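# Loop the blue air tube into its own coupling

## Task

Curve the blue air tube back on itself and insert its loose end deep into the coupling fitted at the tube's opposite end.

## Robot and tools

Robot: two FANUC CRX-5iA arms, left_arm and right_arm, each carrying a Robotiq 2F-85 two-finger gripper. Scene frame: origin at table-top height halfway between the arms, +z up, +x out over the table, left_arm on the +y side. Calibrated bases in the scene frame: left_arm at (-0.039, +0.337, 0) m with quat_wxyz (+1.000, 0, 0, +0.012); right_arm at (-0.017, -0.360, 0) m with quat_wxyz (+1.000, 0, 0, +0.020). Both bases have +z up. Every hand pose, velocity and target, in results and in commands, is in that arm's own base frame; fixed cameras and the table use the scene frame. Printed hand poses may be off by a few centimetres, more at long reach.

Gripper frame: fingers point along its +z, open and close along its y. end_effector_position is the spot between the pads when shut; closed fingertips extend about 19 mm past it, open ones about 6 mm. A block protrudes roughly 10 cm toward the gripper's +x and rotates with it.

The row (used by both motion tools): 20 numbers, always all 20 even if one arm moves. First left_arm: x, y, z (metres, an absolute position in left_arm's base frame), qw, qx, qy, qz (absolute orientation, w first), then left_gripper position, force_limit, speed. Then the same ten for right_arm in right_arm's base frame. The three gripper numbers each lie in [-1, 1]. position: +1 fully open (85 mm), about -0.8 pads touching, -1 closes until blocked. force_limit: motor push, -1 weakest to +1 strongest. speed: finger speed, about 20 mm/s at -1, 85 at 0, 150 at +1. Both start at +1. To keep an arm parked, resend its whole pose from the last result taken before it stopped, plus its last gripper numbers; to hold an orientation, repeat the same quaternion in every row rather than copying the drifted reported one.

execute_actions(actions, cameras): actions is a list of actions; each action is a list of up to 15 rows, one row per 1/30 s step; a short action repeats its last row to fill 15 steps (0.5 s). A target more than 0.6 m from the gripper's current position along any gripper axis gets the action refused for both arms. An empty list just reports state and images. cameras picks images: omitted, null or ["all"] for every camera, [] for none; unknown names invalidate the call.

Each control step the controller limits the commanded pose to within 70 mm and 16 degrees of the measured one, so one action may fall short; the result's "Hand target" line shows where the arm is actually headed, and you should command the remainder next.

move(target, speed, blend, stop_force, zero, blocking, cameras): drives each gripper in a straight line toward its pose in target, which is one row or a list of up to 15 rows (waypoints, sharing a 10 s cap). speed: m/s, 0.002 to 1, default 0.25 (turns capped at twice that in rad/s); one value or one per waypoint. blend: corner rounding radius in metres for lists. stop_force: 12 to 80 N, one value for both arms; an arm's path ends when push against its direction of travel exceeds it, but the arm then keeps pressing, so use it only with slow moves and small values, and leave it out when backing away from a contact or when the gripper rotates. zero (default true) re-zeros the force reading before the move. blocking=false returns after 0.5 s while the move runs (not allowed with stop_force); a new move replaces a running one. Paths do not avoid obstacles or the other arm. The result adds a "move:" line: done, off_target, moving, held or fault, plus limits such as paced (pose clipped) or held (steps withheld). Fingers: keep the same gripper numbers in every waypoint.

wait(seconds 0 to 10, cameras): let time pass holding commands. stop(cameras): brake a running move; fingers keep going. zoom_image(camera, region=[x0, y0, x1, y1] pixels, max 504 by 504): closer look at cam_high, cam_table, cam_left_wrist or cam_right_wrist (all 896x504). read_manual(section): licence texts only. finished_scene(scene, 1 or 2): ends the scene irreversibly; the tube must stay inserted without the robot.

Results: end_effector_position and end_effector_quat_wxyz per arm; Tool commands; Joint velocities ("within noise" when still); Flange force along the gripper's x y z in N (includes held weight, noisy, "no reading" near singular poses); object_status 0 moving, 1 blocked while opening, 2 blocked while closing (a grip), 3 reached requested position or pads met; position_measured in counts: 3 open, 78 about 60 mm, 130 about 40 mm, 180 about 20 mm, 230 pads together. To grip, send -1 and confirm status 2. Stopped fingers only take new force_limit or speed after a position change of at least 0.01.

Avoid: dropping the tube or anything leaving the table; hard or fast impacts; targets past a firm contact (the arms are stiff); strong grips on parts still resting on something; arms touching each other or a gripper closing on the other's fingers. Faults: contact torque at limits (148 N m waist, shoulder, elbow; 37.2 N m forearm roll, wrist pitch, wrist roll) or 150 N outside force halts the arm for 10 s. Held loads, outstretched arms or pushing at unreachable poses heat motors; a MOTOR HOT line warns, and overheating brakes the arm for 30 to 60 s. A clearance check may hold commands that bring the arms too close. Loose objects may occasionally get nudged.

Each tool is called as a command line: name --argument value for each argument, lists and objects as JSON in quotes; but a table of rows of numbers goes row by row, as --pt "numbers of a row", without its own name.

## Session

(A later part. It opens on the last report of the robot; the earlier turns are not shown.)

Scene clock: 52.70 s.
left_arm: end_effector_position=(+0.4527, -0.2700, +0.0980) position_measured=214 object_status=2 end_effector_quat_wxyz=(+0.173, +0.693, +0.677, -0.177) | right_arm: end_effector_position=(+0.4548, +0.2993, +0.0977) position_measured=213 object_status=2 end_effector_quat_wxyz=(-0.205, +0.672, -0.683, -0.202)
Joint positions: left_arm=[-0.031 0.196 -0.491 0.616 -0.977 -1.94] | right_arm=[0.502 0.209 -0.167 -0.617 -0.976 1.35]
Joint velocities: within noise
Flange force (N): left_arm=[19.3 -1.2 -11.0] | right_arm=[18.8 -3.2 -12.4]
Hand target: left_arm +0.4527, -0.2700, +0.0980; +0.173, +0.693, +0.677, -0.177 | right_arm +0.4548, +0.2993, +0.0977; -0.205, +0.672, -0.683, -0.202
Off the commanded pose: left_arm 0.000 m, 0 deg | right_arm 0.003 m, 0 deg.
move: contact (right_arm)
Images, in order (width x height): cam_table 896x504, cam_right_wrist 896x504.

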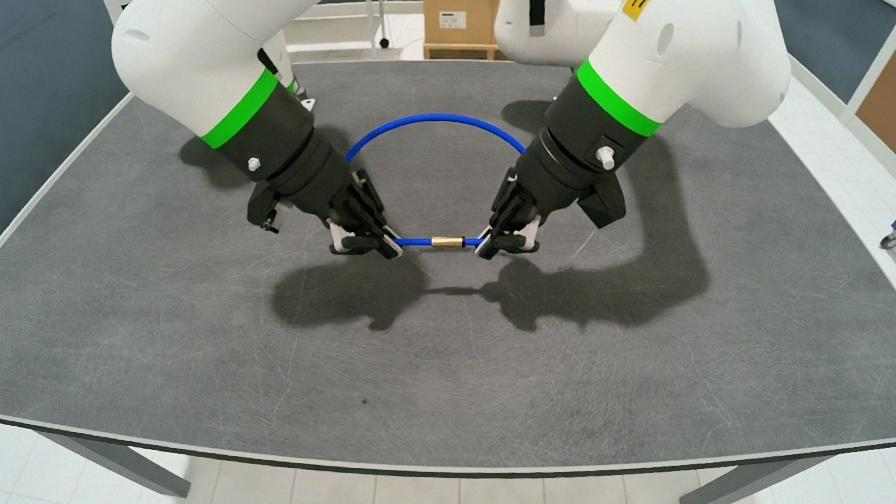

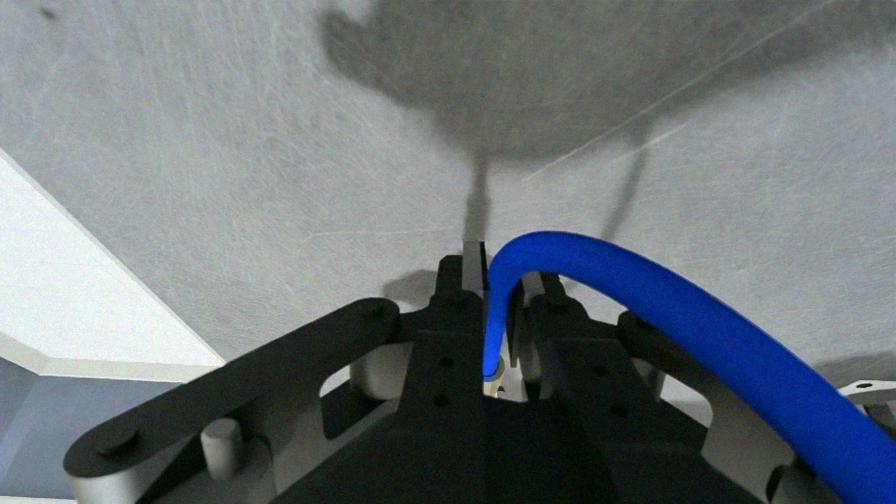

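move --target '[0.4527,-0.2700,0.098,0.1725,0.6934,0.6768,-0.1768,-1,0.3,-1,0.4551,0.3073,0.0978,0.2054,-0.6717,0.6825,0.2022,-1,0.3,-1]' --speed 0.005 --stop_force 45 --zero false --cameras '[]'

move --pt "0.4527 -0.2700 0.098 0.1725 0.6934 0.6768 -0.1768 -1 0.3 -1 0.4548 0.2990 0.0977 0.2054 -0.6717 0.6825 0.2022 -1 0.3 -1" --pt "0.4527 -0.2700 0.029 0.1725 0.6934 0.6768 -0.1768 -1 0.3 -1 0.4548 0.2990 0.0287 0.2054 -0.6717 0.6825 0.2022 -1 0.3 -1" --speed 0.05

Scene clock: 55.03 s.
left_arm: end_effector_position=(+0.4527, -0.2700, +0.0980) position_measured=214 object_status=2 end_effector_quat_wxyz=(+0.173, +0.693, +0.677, -0.177) | right_arm: end_effector_position=(+0.4551, +0.3073, +0.0978) position_measured=213 object_status=2 end_effector_quat_wxyz=(-0.205, +0.672, -0.682, -0.202)
Joint positions: left_arm=[-0.031 0.196 -0.491 0.616 -0.977 -1.94] | right_arm=[0.517 0.215 -0.16 -0.615 -0.969 1.336]
Joint velocities: within noise
Flange force (N): left_arm=[30.8 -1.8 -17.0] | right_arm=[29.0 -2.4 -19.3]
Hand target: left_arm +0.4527, -0.2700, +0.0980; +0.173, +0.693, +0.677, -0.177 | right_arm +0.4551, +0.3073, +0.0978; -0.205, +0.672, -0.682, -0.202
Off the commanded pose: left_arm 0.000 m, 0 deg | right_arm 0.000 m, 0 deg.
move: done
No camera images: "cameras" was empty.

Scene clock: 56.87 s.
left_arm: end_effector_position=(+0.4527, -0.2700, +0.0290) position_measured=214 object_status=2 end_effector_quat_wxyz=(+0.173, +0.693, +0.677, -0.177) | right_arm: end_effector_position=(+0.4548, +0.2990, +0.0287) position_measured=213 object_status=2 end_effector_quat_wxyz=(-0.205, +0.672, -0.682, -0.202)
Joint positions: left_arm=[-0.048 0.296 -0.574 0.709 -0.826 -2.071] | right_arm=[0.489 0.314 -0.207 -0.686 -0.867 1.473]
Joint velocities: within noise
Flange force (N): left_arm=[14.4 -0.8 -8.2] | right_arm=[13.9 -2.5 -9.4]
Hand target: left_arm +0.4527, -0.2700, +0.0290; +0.173, +0.693, +0.677, -0.177 | right_arm +0.4548, +0.2990, +0.0287; -0.205, +0.672, -0.682, -0.202
Off the commanded pose: left_arm 0.000 m, 0 deg | right_arm 0.000 m, 0 deg.
move: done

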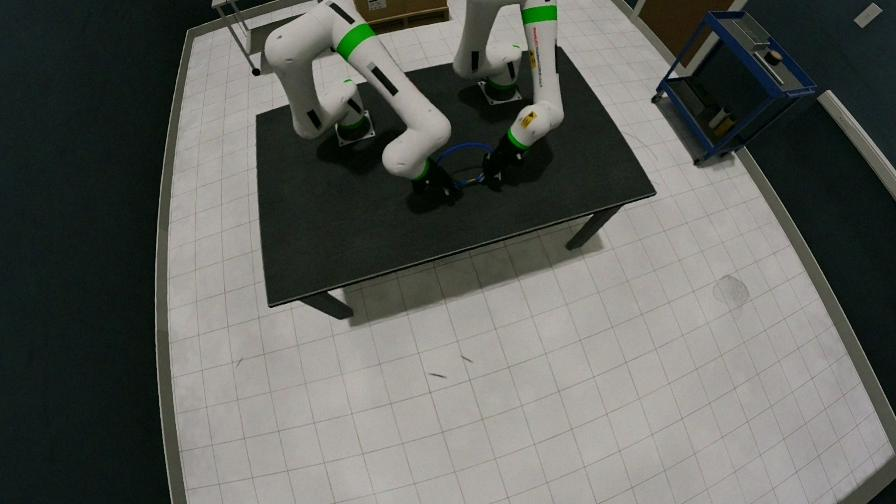

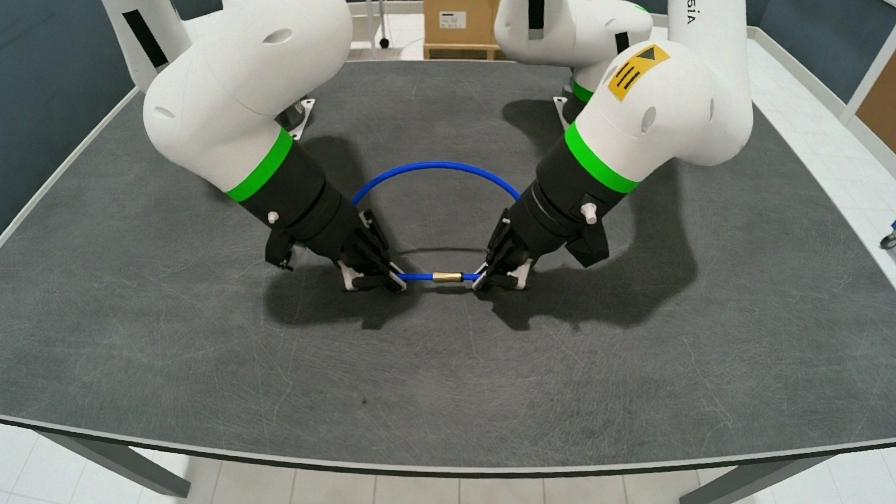

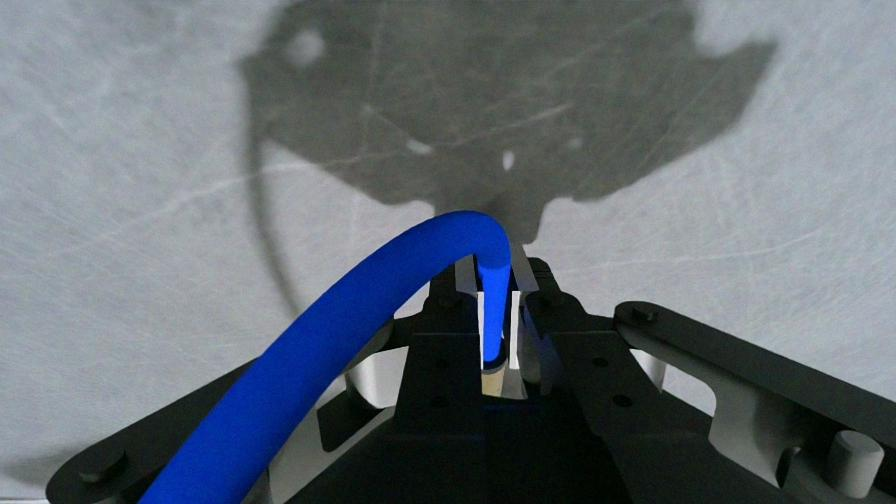

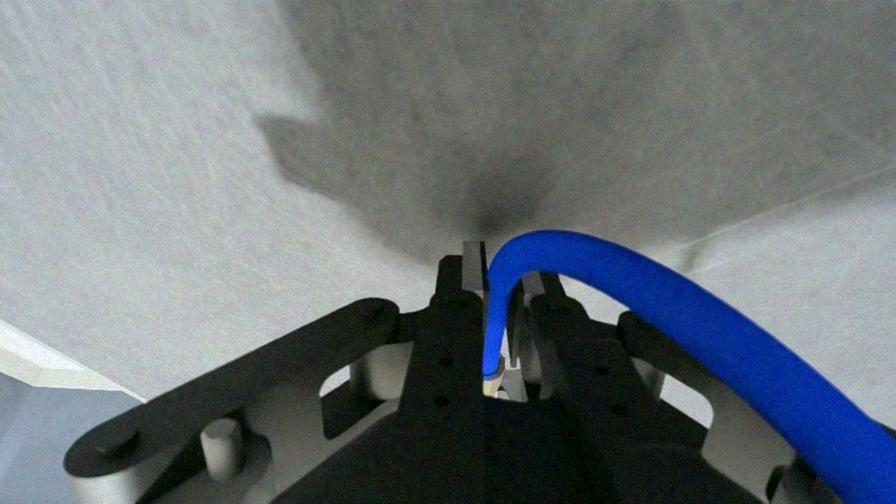

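move --target '[0.4527,-0.2700,0.029,0.1725,0.6934,0.6768,-0.1768,-1,0.3,-1,0.4548,0.2990,0.0287,0.2054,-0.6717,0.6825,0.2022,-0.6,0.3,-1]' --speed 0.05 --cameras '[]'

wait --seconds 0.8 --cameras '["cam_table","cam_right_wrist"]'

zoom_image --camera "cam_table" --region '[330, 150, 570, 310]'

Scene clock: 57.53 s.
left_arm: end_effector_position=(+0.4527, -0.2701, +0.0290) position_measured=214 object_status=2 end_effector_quat_wxyz=(+0.173, +0.693, +0.677, -0.177) | right_arm: end_effector_position=(+0.4548, +0.2990, +0.0287) position_measured=204 object_status=3 end_effector_quat_wxyz=(-0.205, +0.672, -0.682, -0.202)
Joint positions: left_arm=[-0.048 0.296 -0.574 0.709 -0.826 -2.071] | right_arm=[0.489 0.314 -0.207 -0.686 -0.867 1.473]
Joint velocities: within noise
Flange force (N): left_arm=[-0.8 -0.1 1.0] | right_arm=[-1.0 -2.5 0.2]
Hand target: left_arm +0.4527, -0.2700, +0.0290; +0.173, +0.693, +0.677, -0.177 | right_arm +0.4548, +0.2990, +0.0287; -0.205, +0.672, -0.682, -0.202
Off the commanded pose: left_arm 0.000 m, 0 deg | right_arm 0.000 m, 0 deg.
move: done
No camera images: "cameras" was empty.

Scene clock: 58.33 s.
left_arm: end_effector_position=(+0.4527, -0.2700, +0.0290) position_measured=214 object_status=2 end_effector_quat_wxyz=(+0.173, +0.693, +0.677, -0.177) | right_arm: end_effector_position=(+0.4548, +0.2990, +0.0287) position_measured=204 object_status=3 end_effector_quat_wxyz=(-0.205, +0.672, -0.682, -0.202)
Joint positions: left_arm=[-0.048 0.296 -0.574 0.709 -0.826 -2.071] | right_arm=[0.489 0.314 -0.207 -0.686 -0.867 1.473]
Joint velocities: within noise
Flange force (N): left_arm=[-0.7 -0.2 0.8] | right_arm=[-1.0 -2.5 0.3]
Hand target: left_arm +0.4527, -0.2700, +0.0290; +0.173, +0.693, +0.677, -0.177 | right_arm +0.4548, +0.2990, +0.0287; -0.205, +0.672, -0.682, -0.202
Tool commands: left_gripper/position=-1.0 left_gripper/force_limit=+0.3 left_gripper/speed=-1.0 right_gripper/position=-0.6 right_gripper/force_limit=+0.3 right_gripper/speed=-1.0
Off the commanded pose: left_arm 0.000 m, 0 deg | right_arm 0.000 m, 0 deg.
wait: 0.80 s; at rest by 0.17 s
Images, in order (width x height): cam_table 896x504, cam_right_wrist 896x504.

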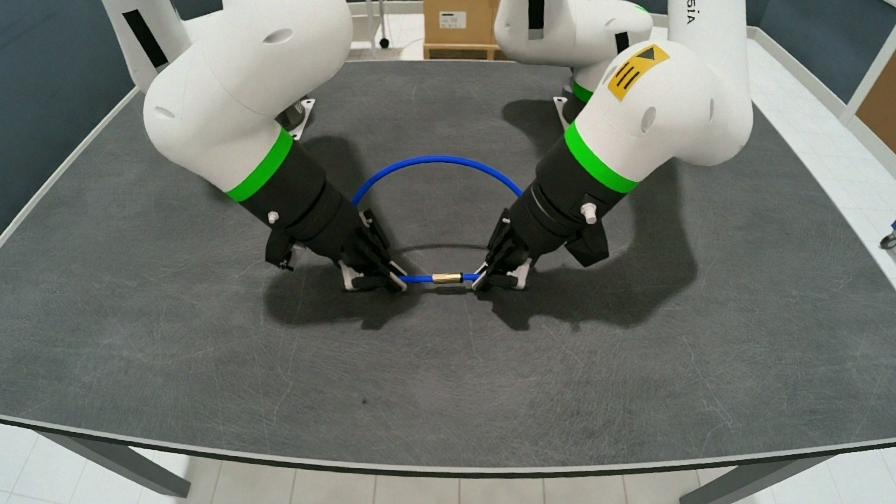

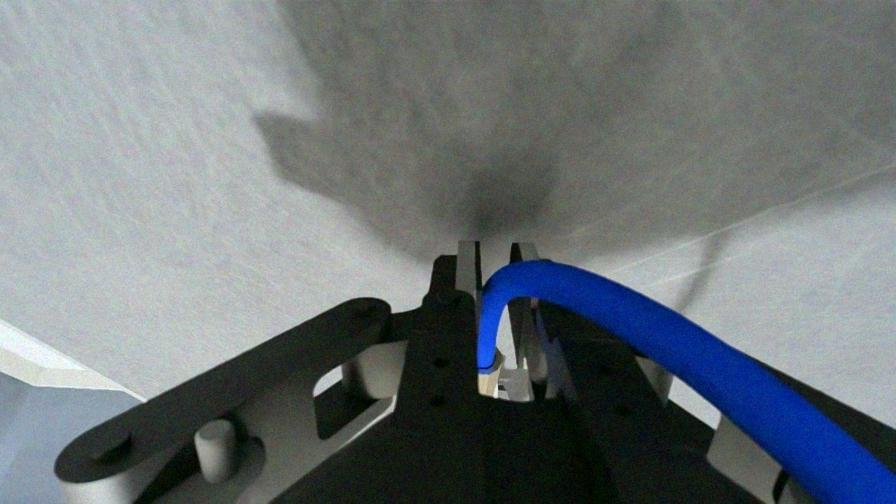

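Scaled by 2.100 from the camera's 896x504 image, which has a finer 1280x720 frame.

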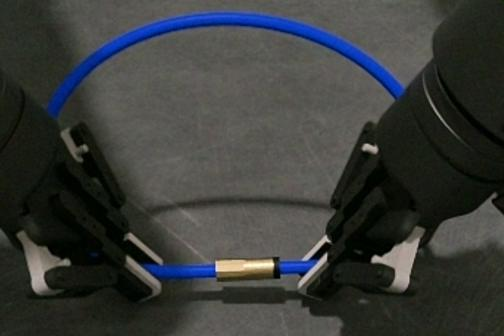

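move --pt "0.4527 -0.2700 0.029 0.1725 0.6934 0.6768 -0.1768 -1 0.3 -1 0.4548 0.2990 0.0287 0.2054 -0.6717 0.6825 0.2022 -0.2 0.3 -1" --pt "0.4527 -0.2700 0.029 0.1725 0.6934 0.6768 -0.1768 -1 0.3 -1 0.4535 0.2640 0.0827 0.2054 -0.6717 0.6825 0.2022 -0.2 0.3 -1" --speed 0.03

zoom_image --camera "cam_table" --region '[330, 150, 570, 310]'

Scene clock: 62.40 s.
left_arm: end_effector_position=(+0.4527, -0.2700, +0.0290) position_measured=214 object_status=2 end_effector_quat_wxyz=(+0.173, +0.693, +0.677, -0.177) | right_arm: end_effector_position=(+0.4535, +0.2640, +0.0827) position_measured=154 object_status=3 end_effector_quat_wxyz=(-0.205, +0.672, -0.682, -0.202)
Joint positions: left_arm=[-0.048 0.296 -0.574 0.709 -0.826 -2.071] | right_arm=[0.429 0.208 -0.203 -0.64 -0.987 1.44]
Joint velocities: within noise
Flange force (N): left_arm=[-0.6 -0.7 -0.8] | right_arm=[0.1 -3.3 -0.6]
Hand target: left_arm +0.4527, -0.2700, +0.0290; +0.173, +0.693, +0.677, -0.177 | right_arm +0.4535, +0.2640, +0.0827; -0.205, +0.672, -0.682, -0.202
Off the commanded pose: left_arm 0.000 m, 0 deg | right_arm 0.000 m, 0 deg.
move: done

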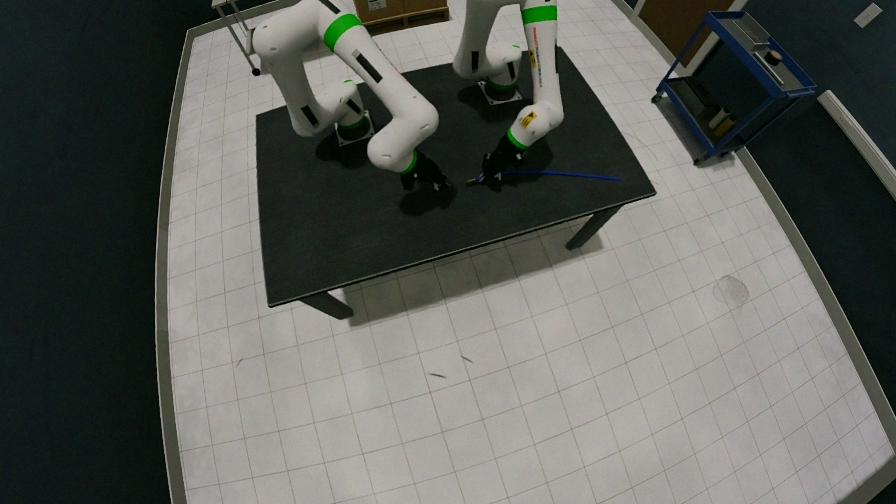

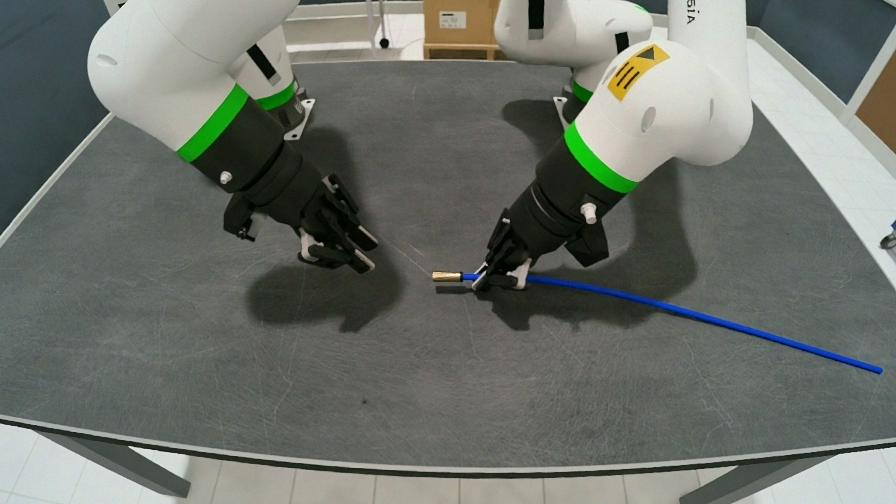

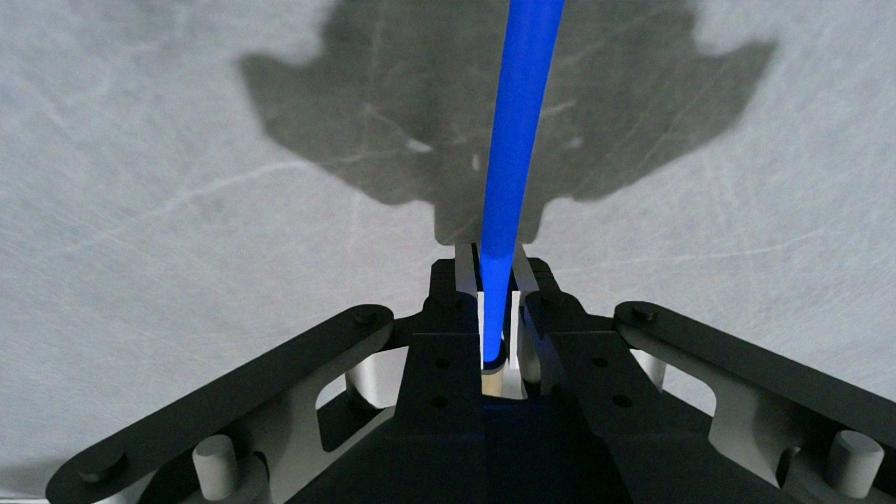

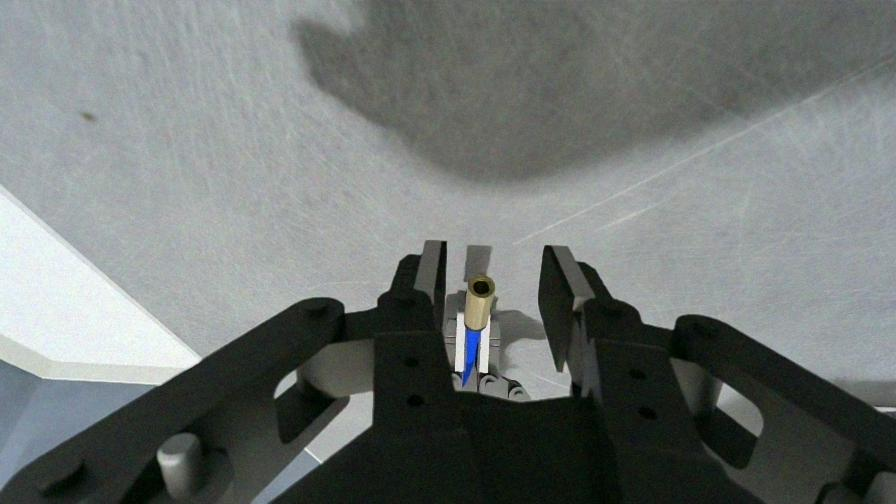

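Scaled by 2.100 from the camera's 896x504 image, which has a finer 1280x720 frame.

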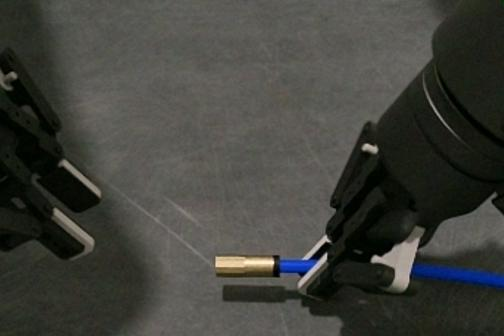

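move --pt "0.4527 -0.2700 0.022 0.1725 0.6934 0.6768 -0.1768 -1 0.3 -1 0.40 0.16 0.2 0.2054 -0.6717 0.6825 0.2022 -0.2 0.3 -1" --pt "0.4527 -0.2700 0.022 0.1725 0.6934 0.6768 -0.1768 -0.2 0.3 -1 0.40 0.16 0.2 0.2054 -0.6717 0.6825 0.2022 -0.2 0.3 -1" --pt "0.4540 -0.2220 0.11 0.1725 0.6934 0.6768 -0.1768 -0.2 0.3 -1 0.36 0.16 0.2 0.2054 -0.6717 0.6825 0.2022 -0.2 0.3 -1" --pt "0.4240 -0.10 0.25 0.1725 0.6934 0.6768 -0.1768 -0.2 0.3 -1 0.33 0.16 0.25 0.2054 -0.6717 0.6825 0.2022 -0.2 0.3 -1" --speed '[0.1,0.1,0.06,0.2]'

Scene clock: 69.53 s.
left_arm: end_effector_position=(+0.4240, -0.1000, +0.2500) position_measured=154 object_status=3 end_effector_quat_wxyz=(+0.172, +0.693, +0.677, -0.177) | right_arm: end_effector_position=(+0.3300, +0.1600, +0.2500) position_measured=154 object_status=3 end_effector_quat_wxyz=(-0.205, +0.672, -0.682, -0.202)
Joint positions: left_arm=[0.39 -0.033 -0.329 0.455 -1.5 -2.07] | right_arm=[0.305 -0.302 -0.295 -0.56 -1.402 1.296]
Joint velocities: within noise
Flange force (N): left_arm=[-1.8 -1.4 0.4] | right_arm=[-0.4 -2.5 -2.0]
Hand target: left_arm +0.4240, -0.1000, +0.2500; +0.173, +0.693, +0.677, -0.177 | right_arm +0.3300, +0.1600, +0.2500; -0.205, +0.672, -0.682, -0.202
Off the commanded pose: left_arm 0.000 m, 0 deg | right_arm 0.000 m, 0 deg.
move: done

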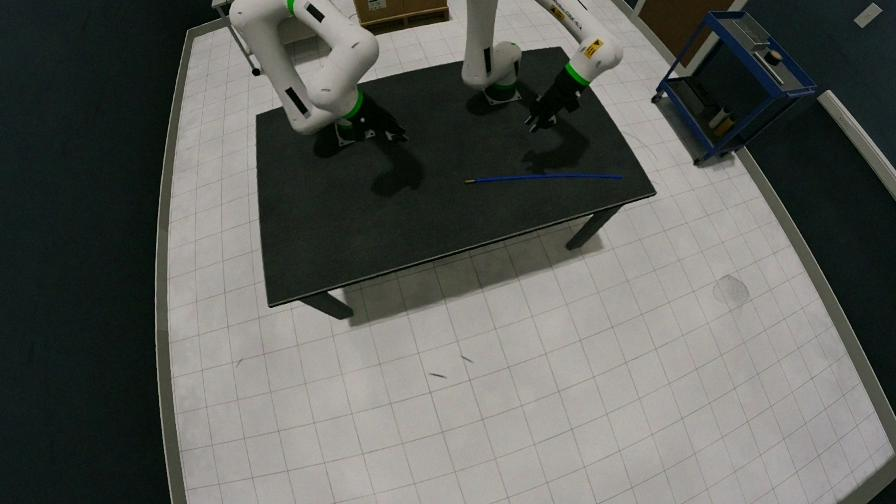

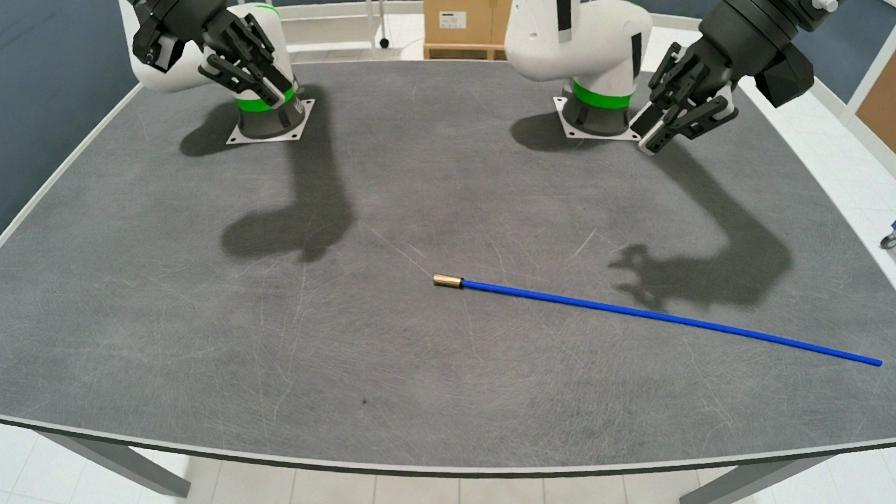

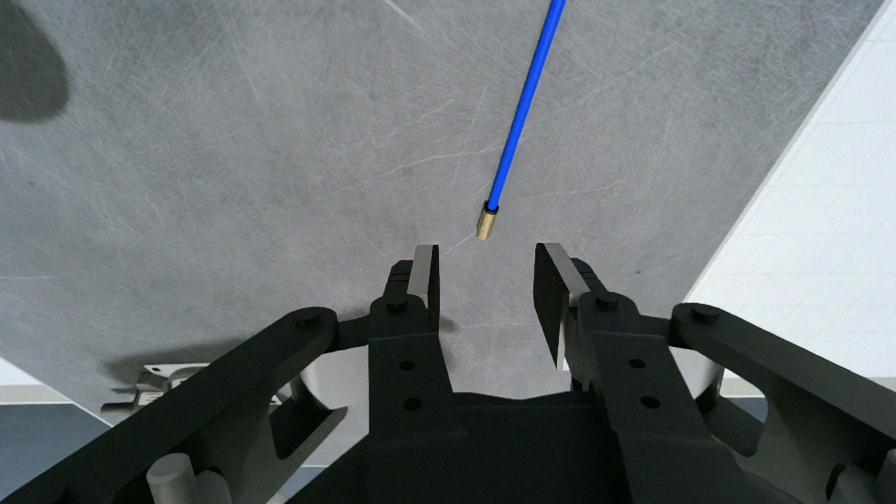

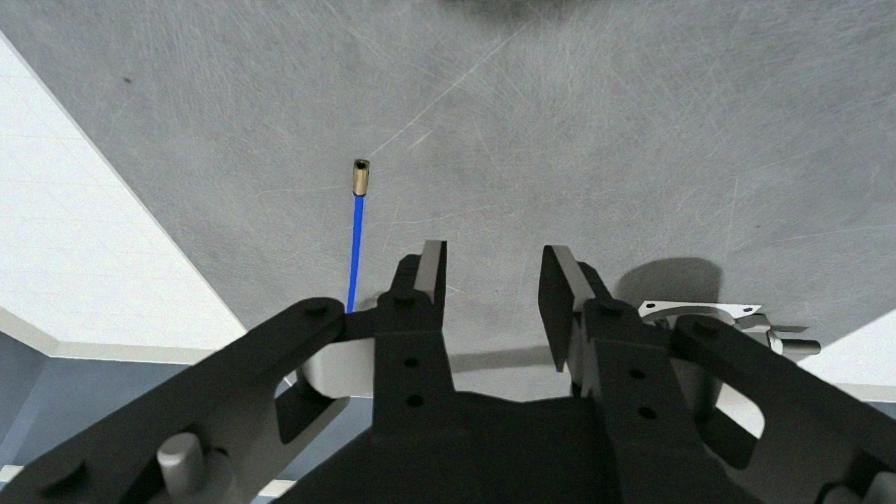

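move --pt "0.33 -0.02 0.30 0.0698 0.0122 0.9975 -0.0009 -0.2 0.3 -1 0.38 0.26 0.25 0 0.0637 0.9980 0 -0.2 0.3 -1" --pt "0.30 0.02 0.30 0.0500 -0.6967 0.7140 0.0487 -0.2 0.3 -1 0.4543 0.4221 0.13 0 0.7843 0.6204 0 -0.2 0.3 -1" --speed 0.4 --blend 0.02

Scene clock: 74.67 s.
left_arm: end_effector_position=(+0.3000, +0.0200, +0.3000) position_measured=154 object_status=3 end_effector_quat_wxyz=(-0.050, +0.697, -0.714, -0.049) | right_arm: end_effector_position=(+0.4543, +0.4221, +0.1300) position_measured=154 object_status=3 end_effector_quat_wxyz=(+0.000, +0.784, +0.620, +0.000)
Joint positions: left_arm=[0.366 -0.394 -0.248 -0.13 -1.662 1.165] | right_arm=[0.96 0.481 0.231 0 -1.321 -2.763]
Joint velocities: within noise
Flange force (N): left_arm=[1.8 2.1 -0.5] | right_arm=[3.7 3.1 -1.5]
Hand target: left_arm +0.3000, +0.0200, +0.3000; -0.050, +0.697, -0.714, -0.049 | right_arm +0.4543, +0.4221, +0.1300; +0.000, +0.784, +0.620, +0.000
Off the commanded pose: left_arm 0.000 m, 0 deg | right_arm 0.000 m, 0 deg.
move: done

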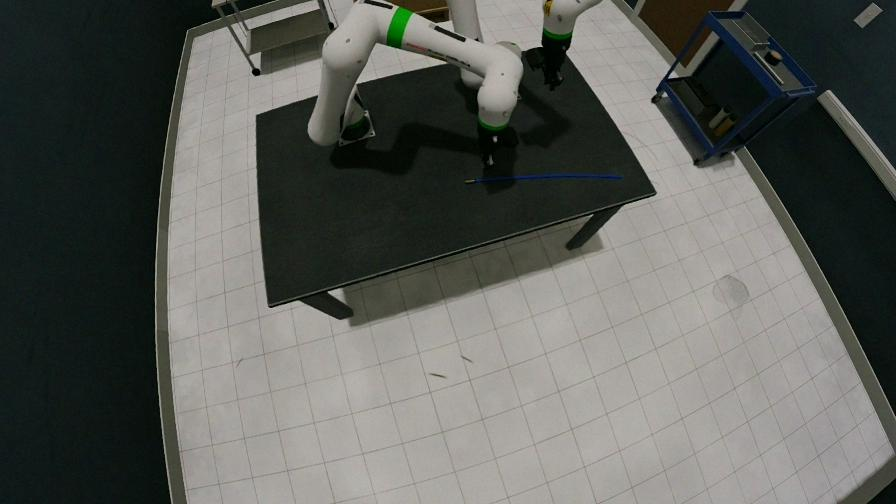

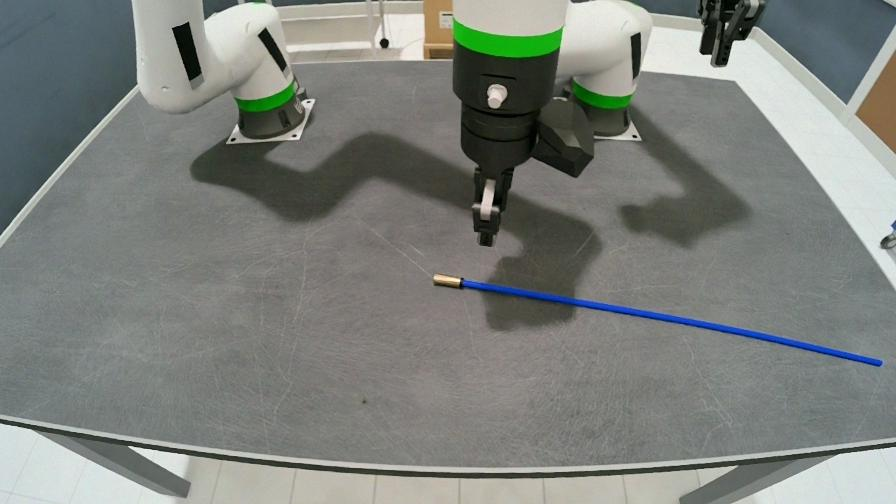

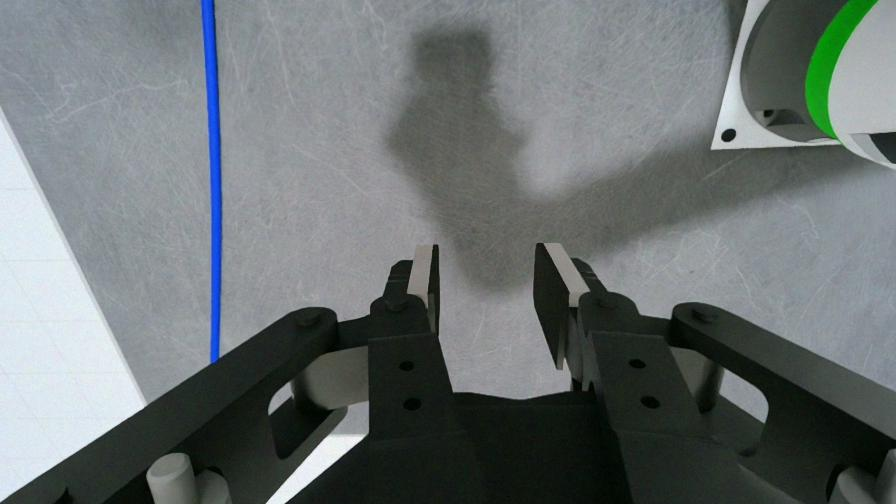

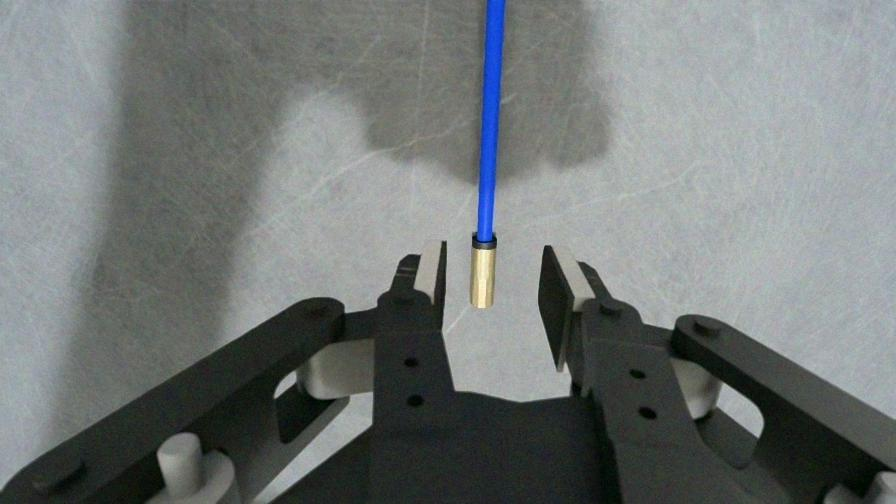

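move --pt "0.30 0.02 0.30 0.0500 -0.6967 0.7140 0.0487 -0.2 0.3 -1 0.4543 0.4221 0.0205 0 0.7843 0.6204 0 -0.2 0.3 -1" --pt "0.30 0.02 0.30 0.0500 -0.6967 0.7140 0.0487 -0.2 0.3 -1 0.4543 0.4221 0.0205 0 0.7843 0.6204 0 -1 -0.3 -1" --speed 0.08

wait --seconds 0.6 --cameras '[]'

move --pt "0.30 0.02 0.30 0.0500 -0.6967 0.7140 0.0487 -0.2 0.3 -1 0.4500 0.40 0.08 0 0.7843 0.6204 0 -1 -0.3 -1" --pt "0.30 0.02 0.30 0.0500 -0.6967 0.7140 0.0487 -0.2 0.3 -1 0.3707 0.0852 0.12 0 0.7843 0.6204 0 -1 -0.3 -1" --pt "0.30 0.02 0.30 0.0500 -0.6967 0.7140 0.0487 -0.2 0.3 -1 0.3707 0.0852 0.25 0 0.7843 0.6204 0 -1 -0.3 -1" --speed 0.12

Scene clock: 78.10 s.
left_arm: end_effector_position=(+0.3000, +0.0200, +0.3000) position_measured=154 object_status=3 end_effector_quat_wxyz=(-0.050, +0.697, -0.714, -0.049) | right_arm: end_effector_position=(+0.4543, +0.4221, +0.0206) position_measured=212 object_status=0 end_effector_quat_wxyz=(+0.000, +0.784, +0.620, +0.000)
Joint positions: left_arm=[0.366 -0.394 -0.248 -0.13 -1.662 1.165] | right_arm=[0.96 0.577 0.104 0 -1.098 -2.763]
Joint velocities: within noise
Flange force (N): left_arm=[0.4 3.3 0.4] | right_arm=[1.6 6.5 -15.9]
Hand target: left_arm +0.3000, +0.0200, +0.3000; -0.050, +0.697, -0.714, -0.049 | right_arm +0.4543, +0.4221, +0.0205; +0.000, +0.784, +0.620, +0.000
Off the commanded pose: left_arm 0.000 m, 0 deg | right_arm 0.000 m, 0 deg.
move: done

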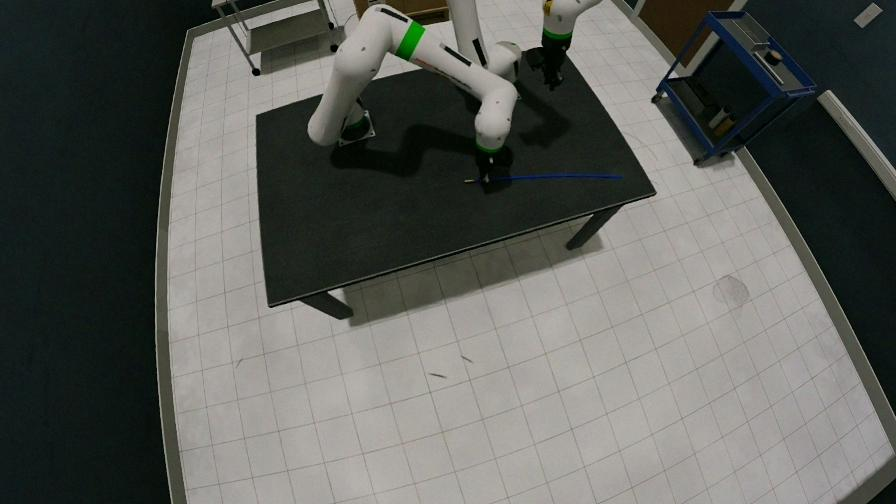

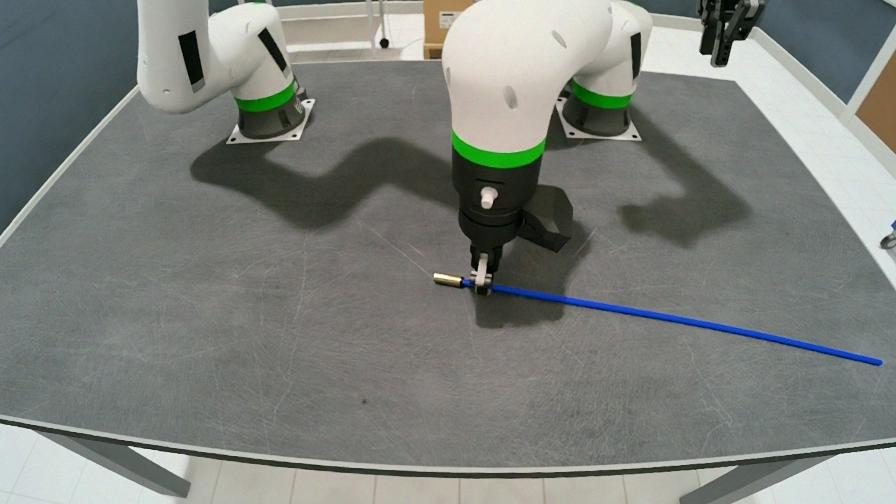

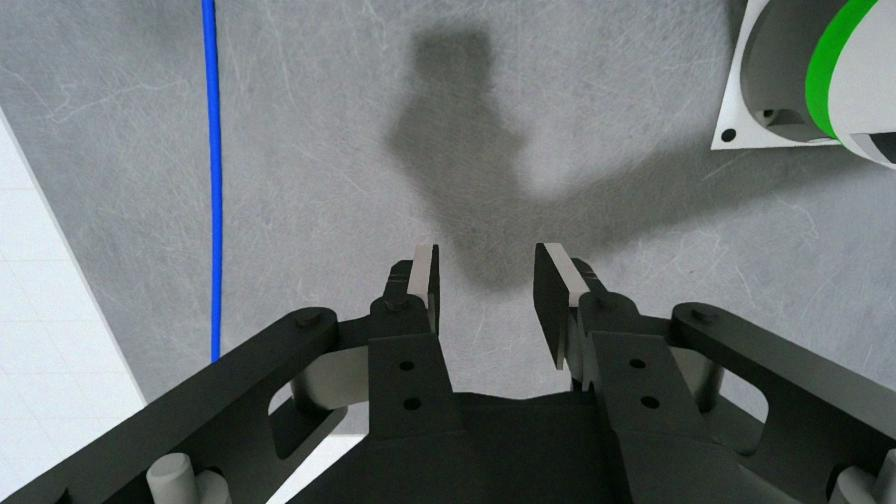

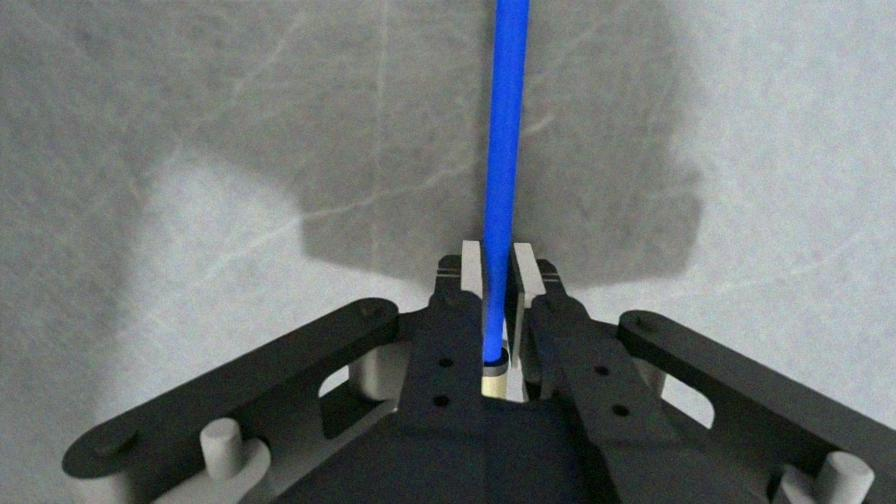

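Scene clock: 78.70 s.
left_arm: end_effector_position=(+0.3000, +0.0200, +0.3000) position_measured=154 object_status=3 end_effector_quat_wxyz=(-0.050, +0.697, -0.714, -0.049) | right_arm: end_effector_position=(+0.4543, +0.4221, +0.0205) position_measured=212 object_status=2 end_effector_quat_wxyz=(+0.000, +0.784, +0.620, +0.000)
Joint positions: left_arm=[0.366 -0.394 -0.248 -0.13 -1.662 1.165] | right_arm=[0.96 0.577 0.104 0 -1.098 -2.763]
Joint velocities: within noise
Flange force (N): left_arm=[0.5 2.5 -0.1] | right_arm=[2.2 6.1 -16.7]
Hand target: left_arm +0.3000, +0.0200, +0.3000; -0.050, +0.697, -0.714, -0.049 | right_arm +0.4543, +0.4221, +0.0205; +0.000, +0.784, +0.620, +0.000
Tool commands: left_gripper/position=-0.2 left_gripper/force_limit=+0.3 left_gripper/speed=-1.0 right_gripper/position=-1.0 right_gripper/force_limit=-0.3 right_gripper/speed=-1.0
Off the commanded pose: left_arm 0.000 m, 0 deg | right_arm 0.000 m, 0 deg.
wait: 0.60 s; at rest by 0.17 s
No camera images: "cameras" was empty.

Scene clock: 83.47 s.
left_arm: end_effector_position=(+0.3000, +0.0200, +0.3000) position_measured=154 object_status=3 end_effector_quat_wxyz=(-0.050, +0.697, -0.714, -0.049) | right_arm: end_effector_position=(+0.3707, +0.0852, +0.2500) position_measured=212 object_status=2 end_effector_quat_wxyz=(+0.000, +0.784, +0.620, +0.000)
Joint positions: left_arm=[0.366 -0.394 -0.248 -0.13 -1.662 1.165] | right_arm=[0.575 -0.176 -0.237 0 -1.51 -2.378]
Joint velocities: within noise
Flange force (N): left_arm=[1.4 2.1 -0.2] | right_arm=[-0.4 0.2 -1.6]
Hand target: left_arm +0.3000, +0.0200, +0.3000; -0.050, +0.697, -0.714, -0.049 | right_arm +0.3707, +0.0852, +0.2500; +0.000, +0.784, +0.620, +0.000
Off the commanded pose: left_arm 0.000 m, 0 deg | right_arm 0.000 m, 0 deg.
move: done

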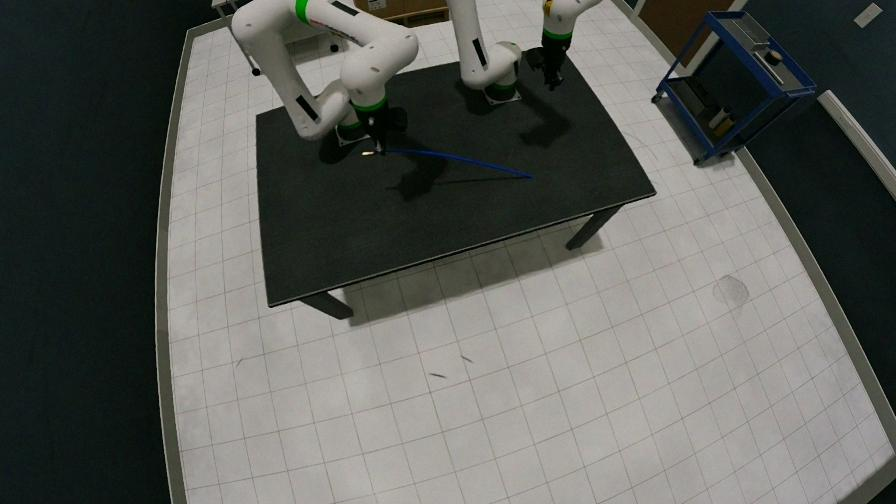

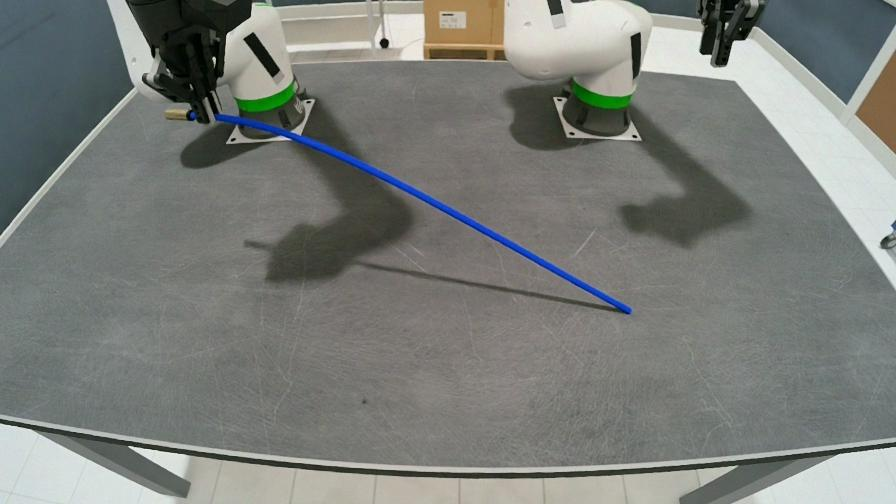

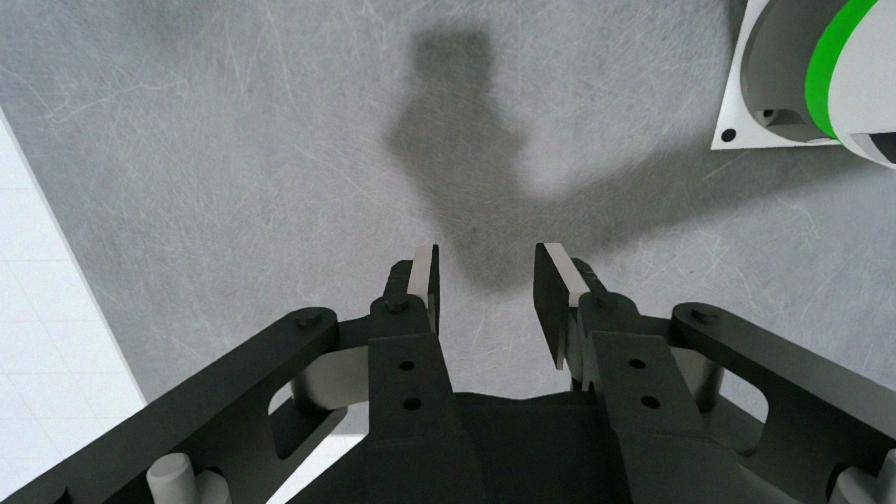

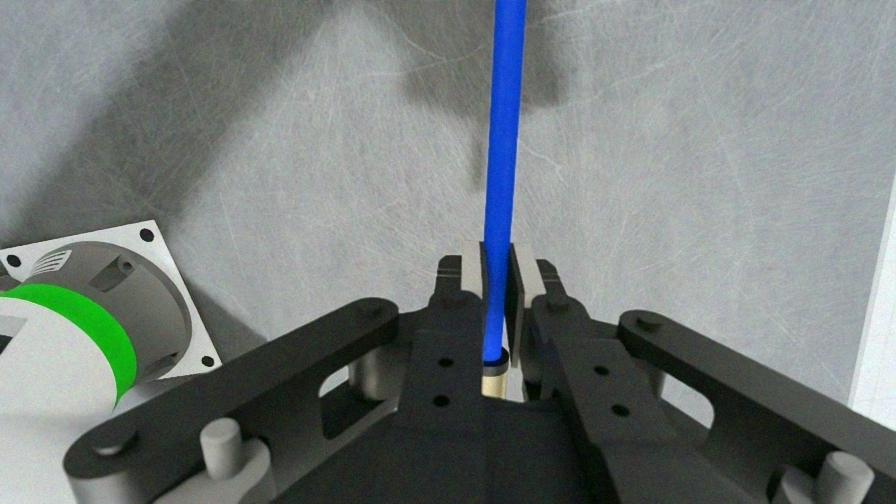

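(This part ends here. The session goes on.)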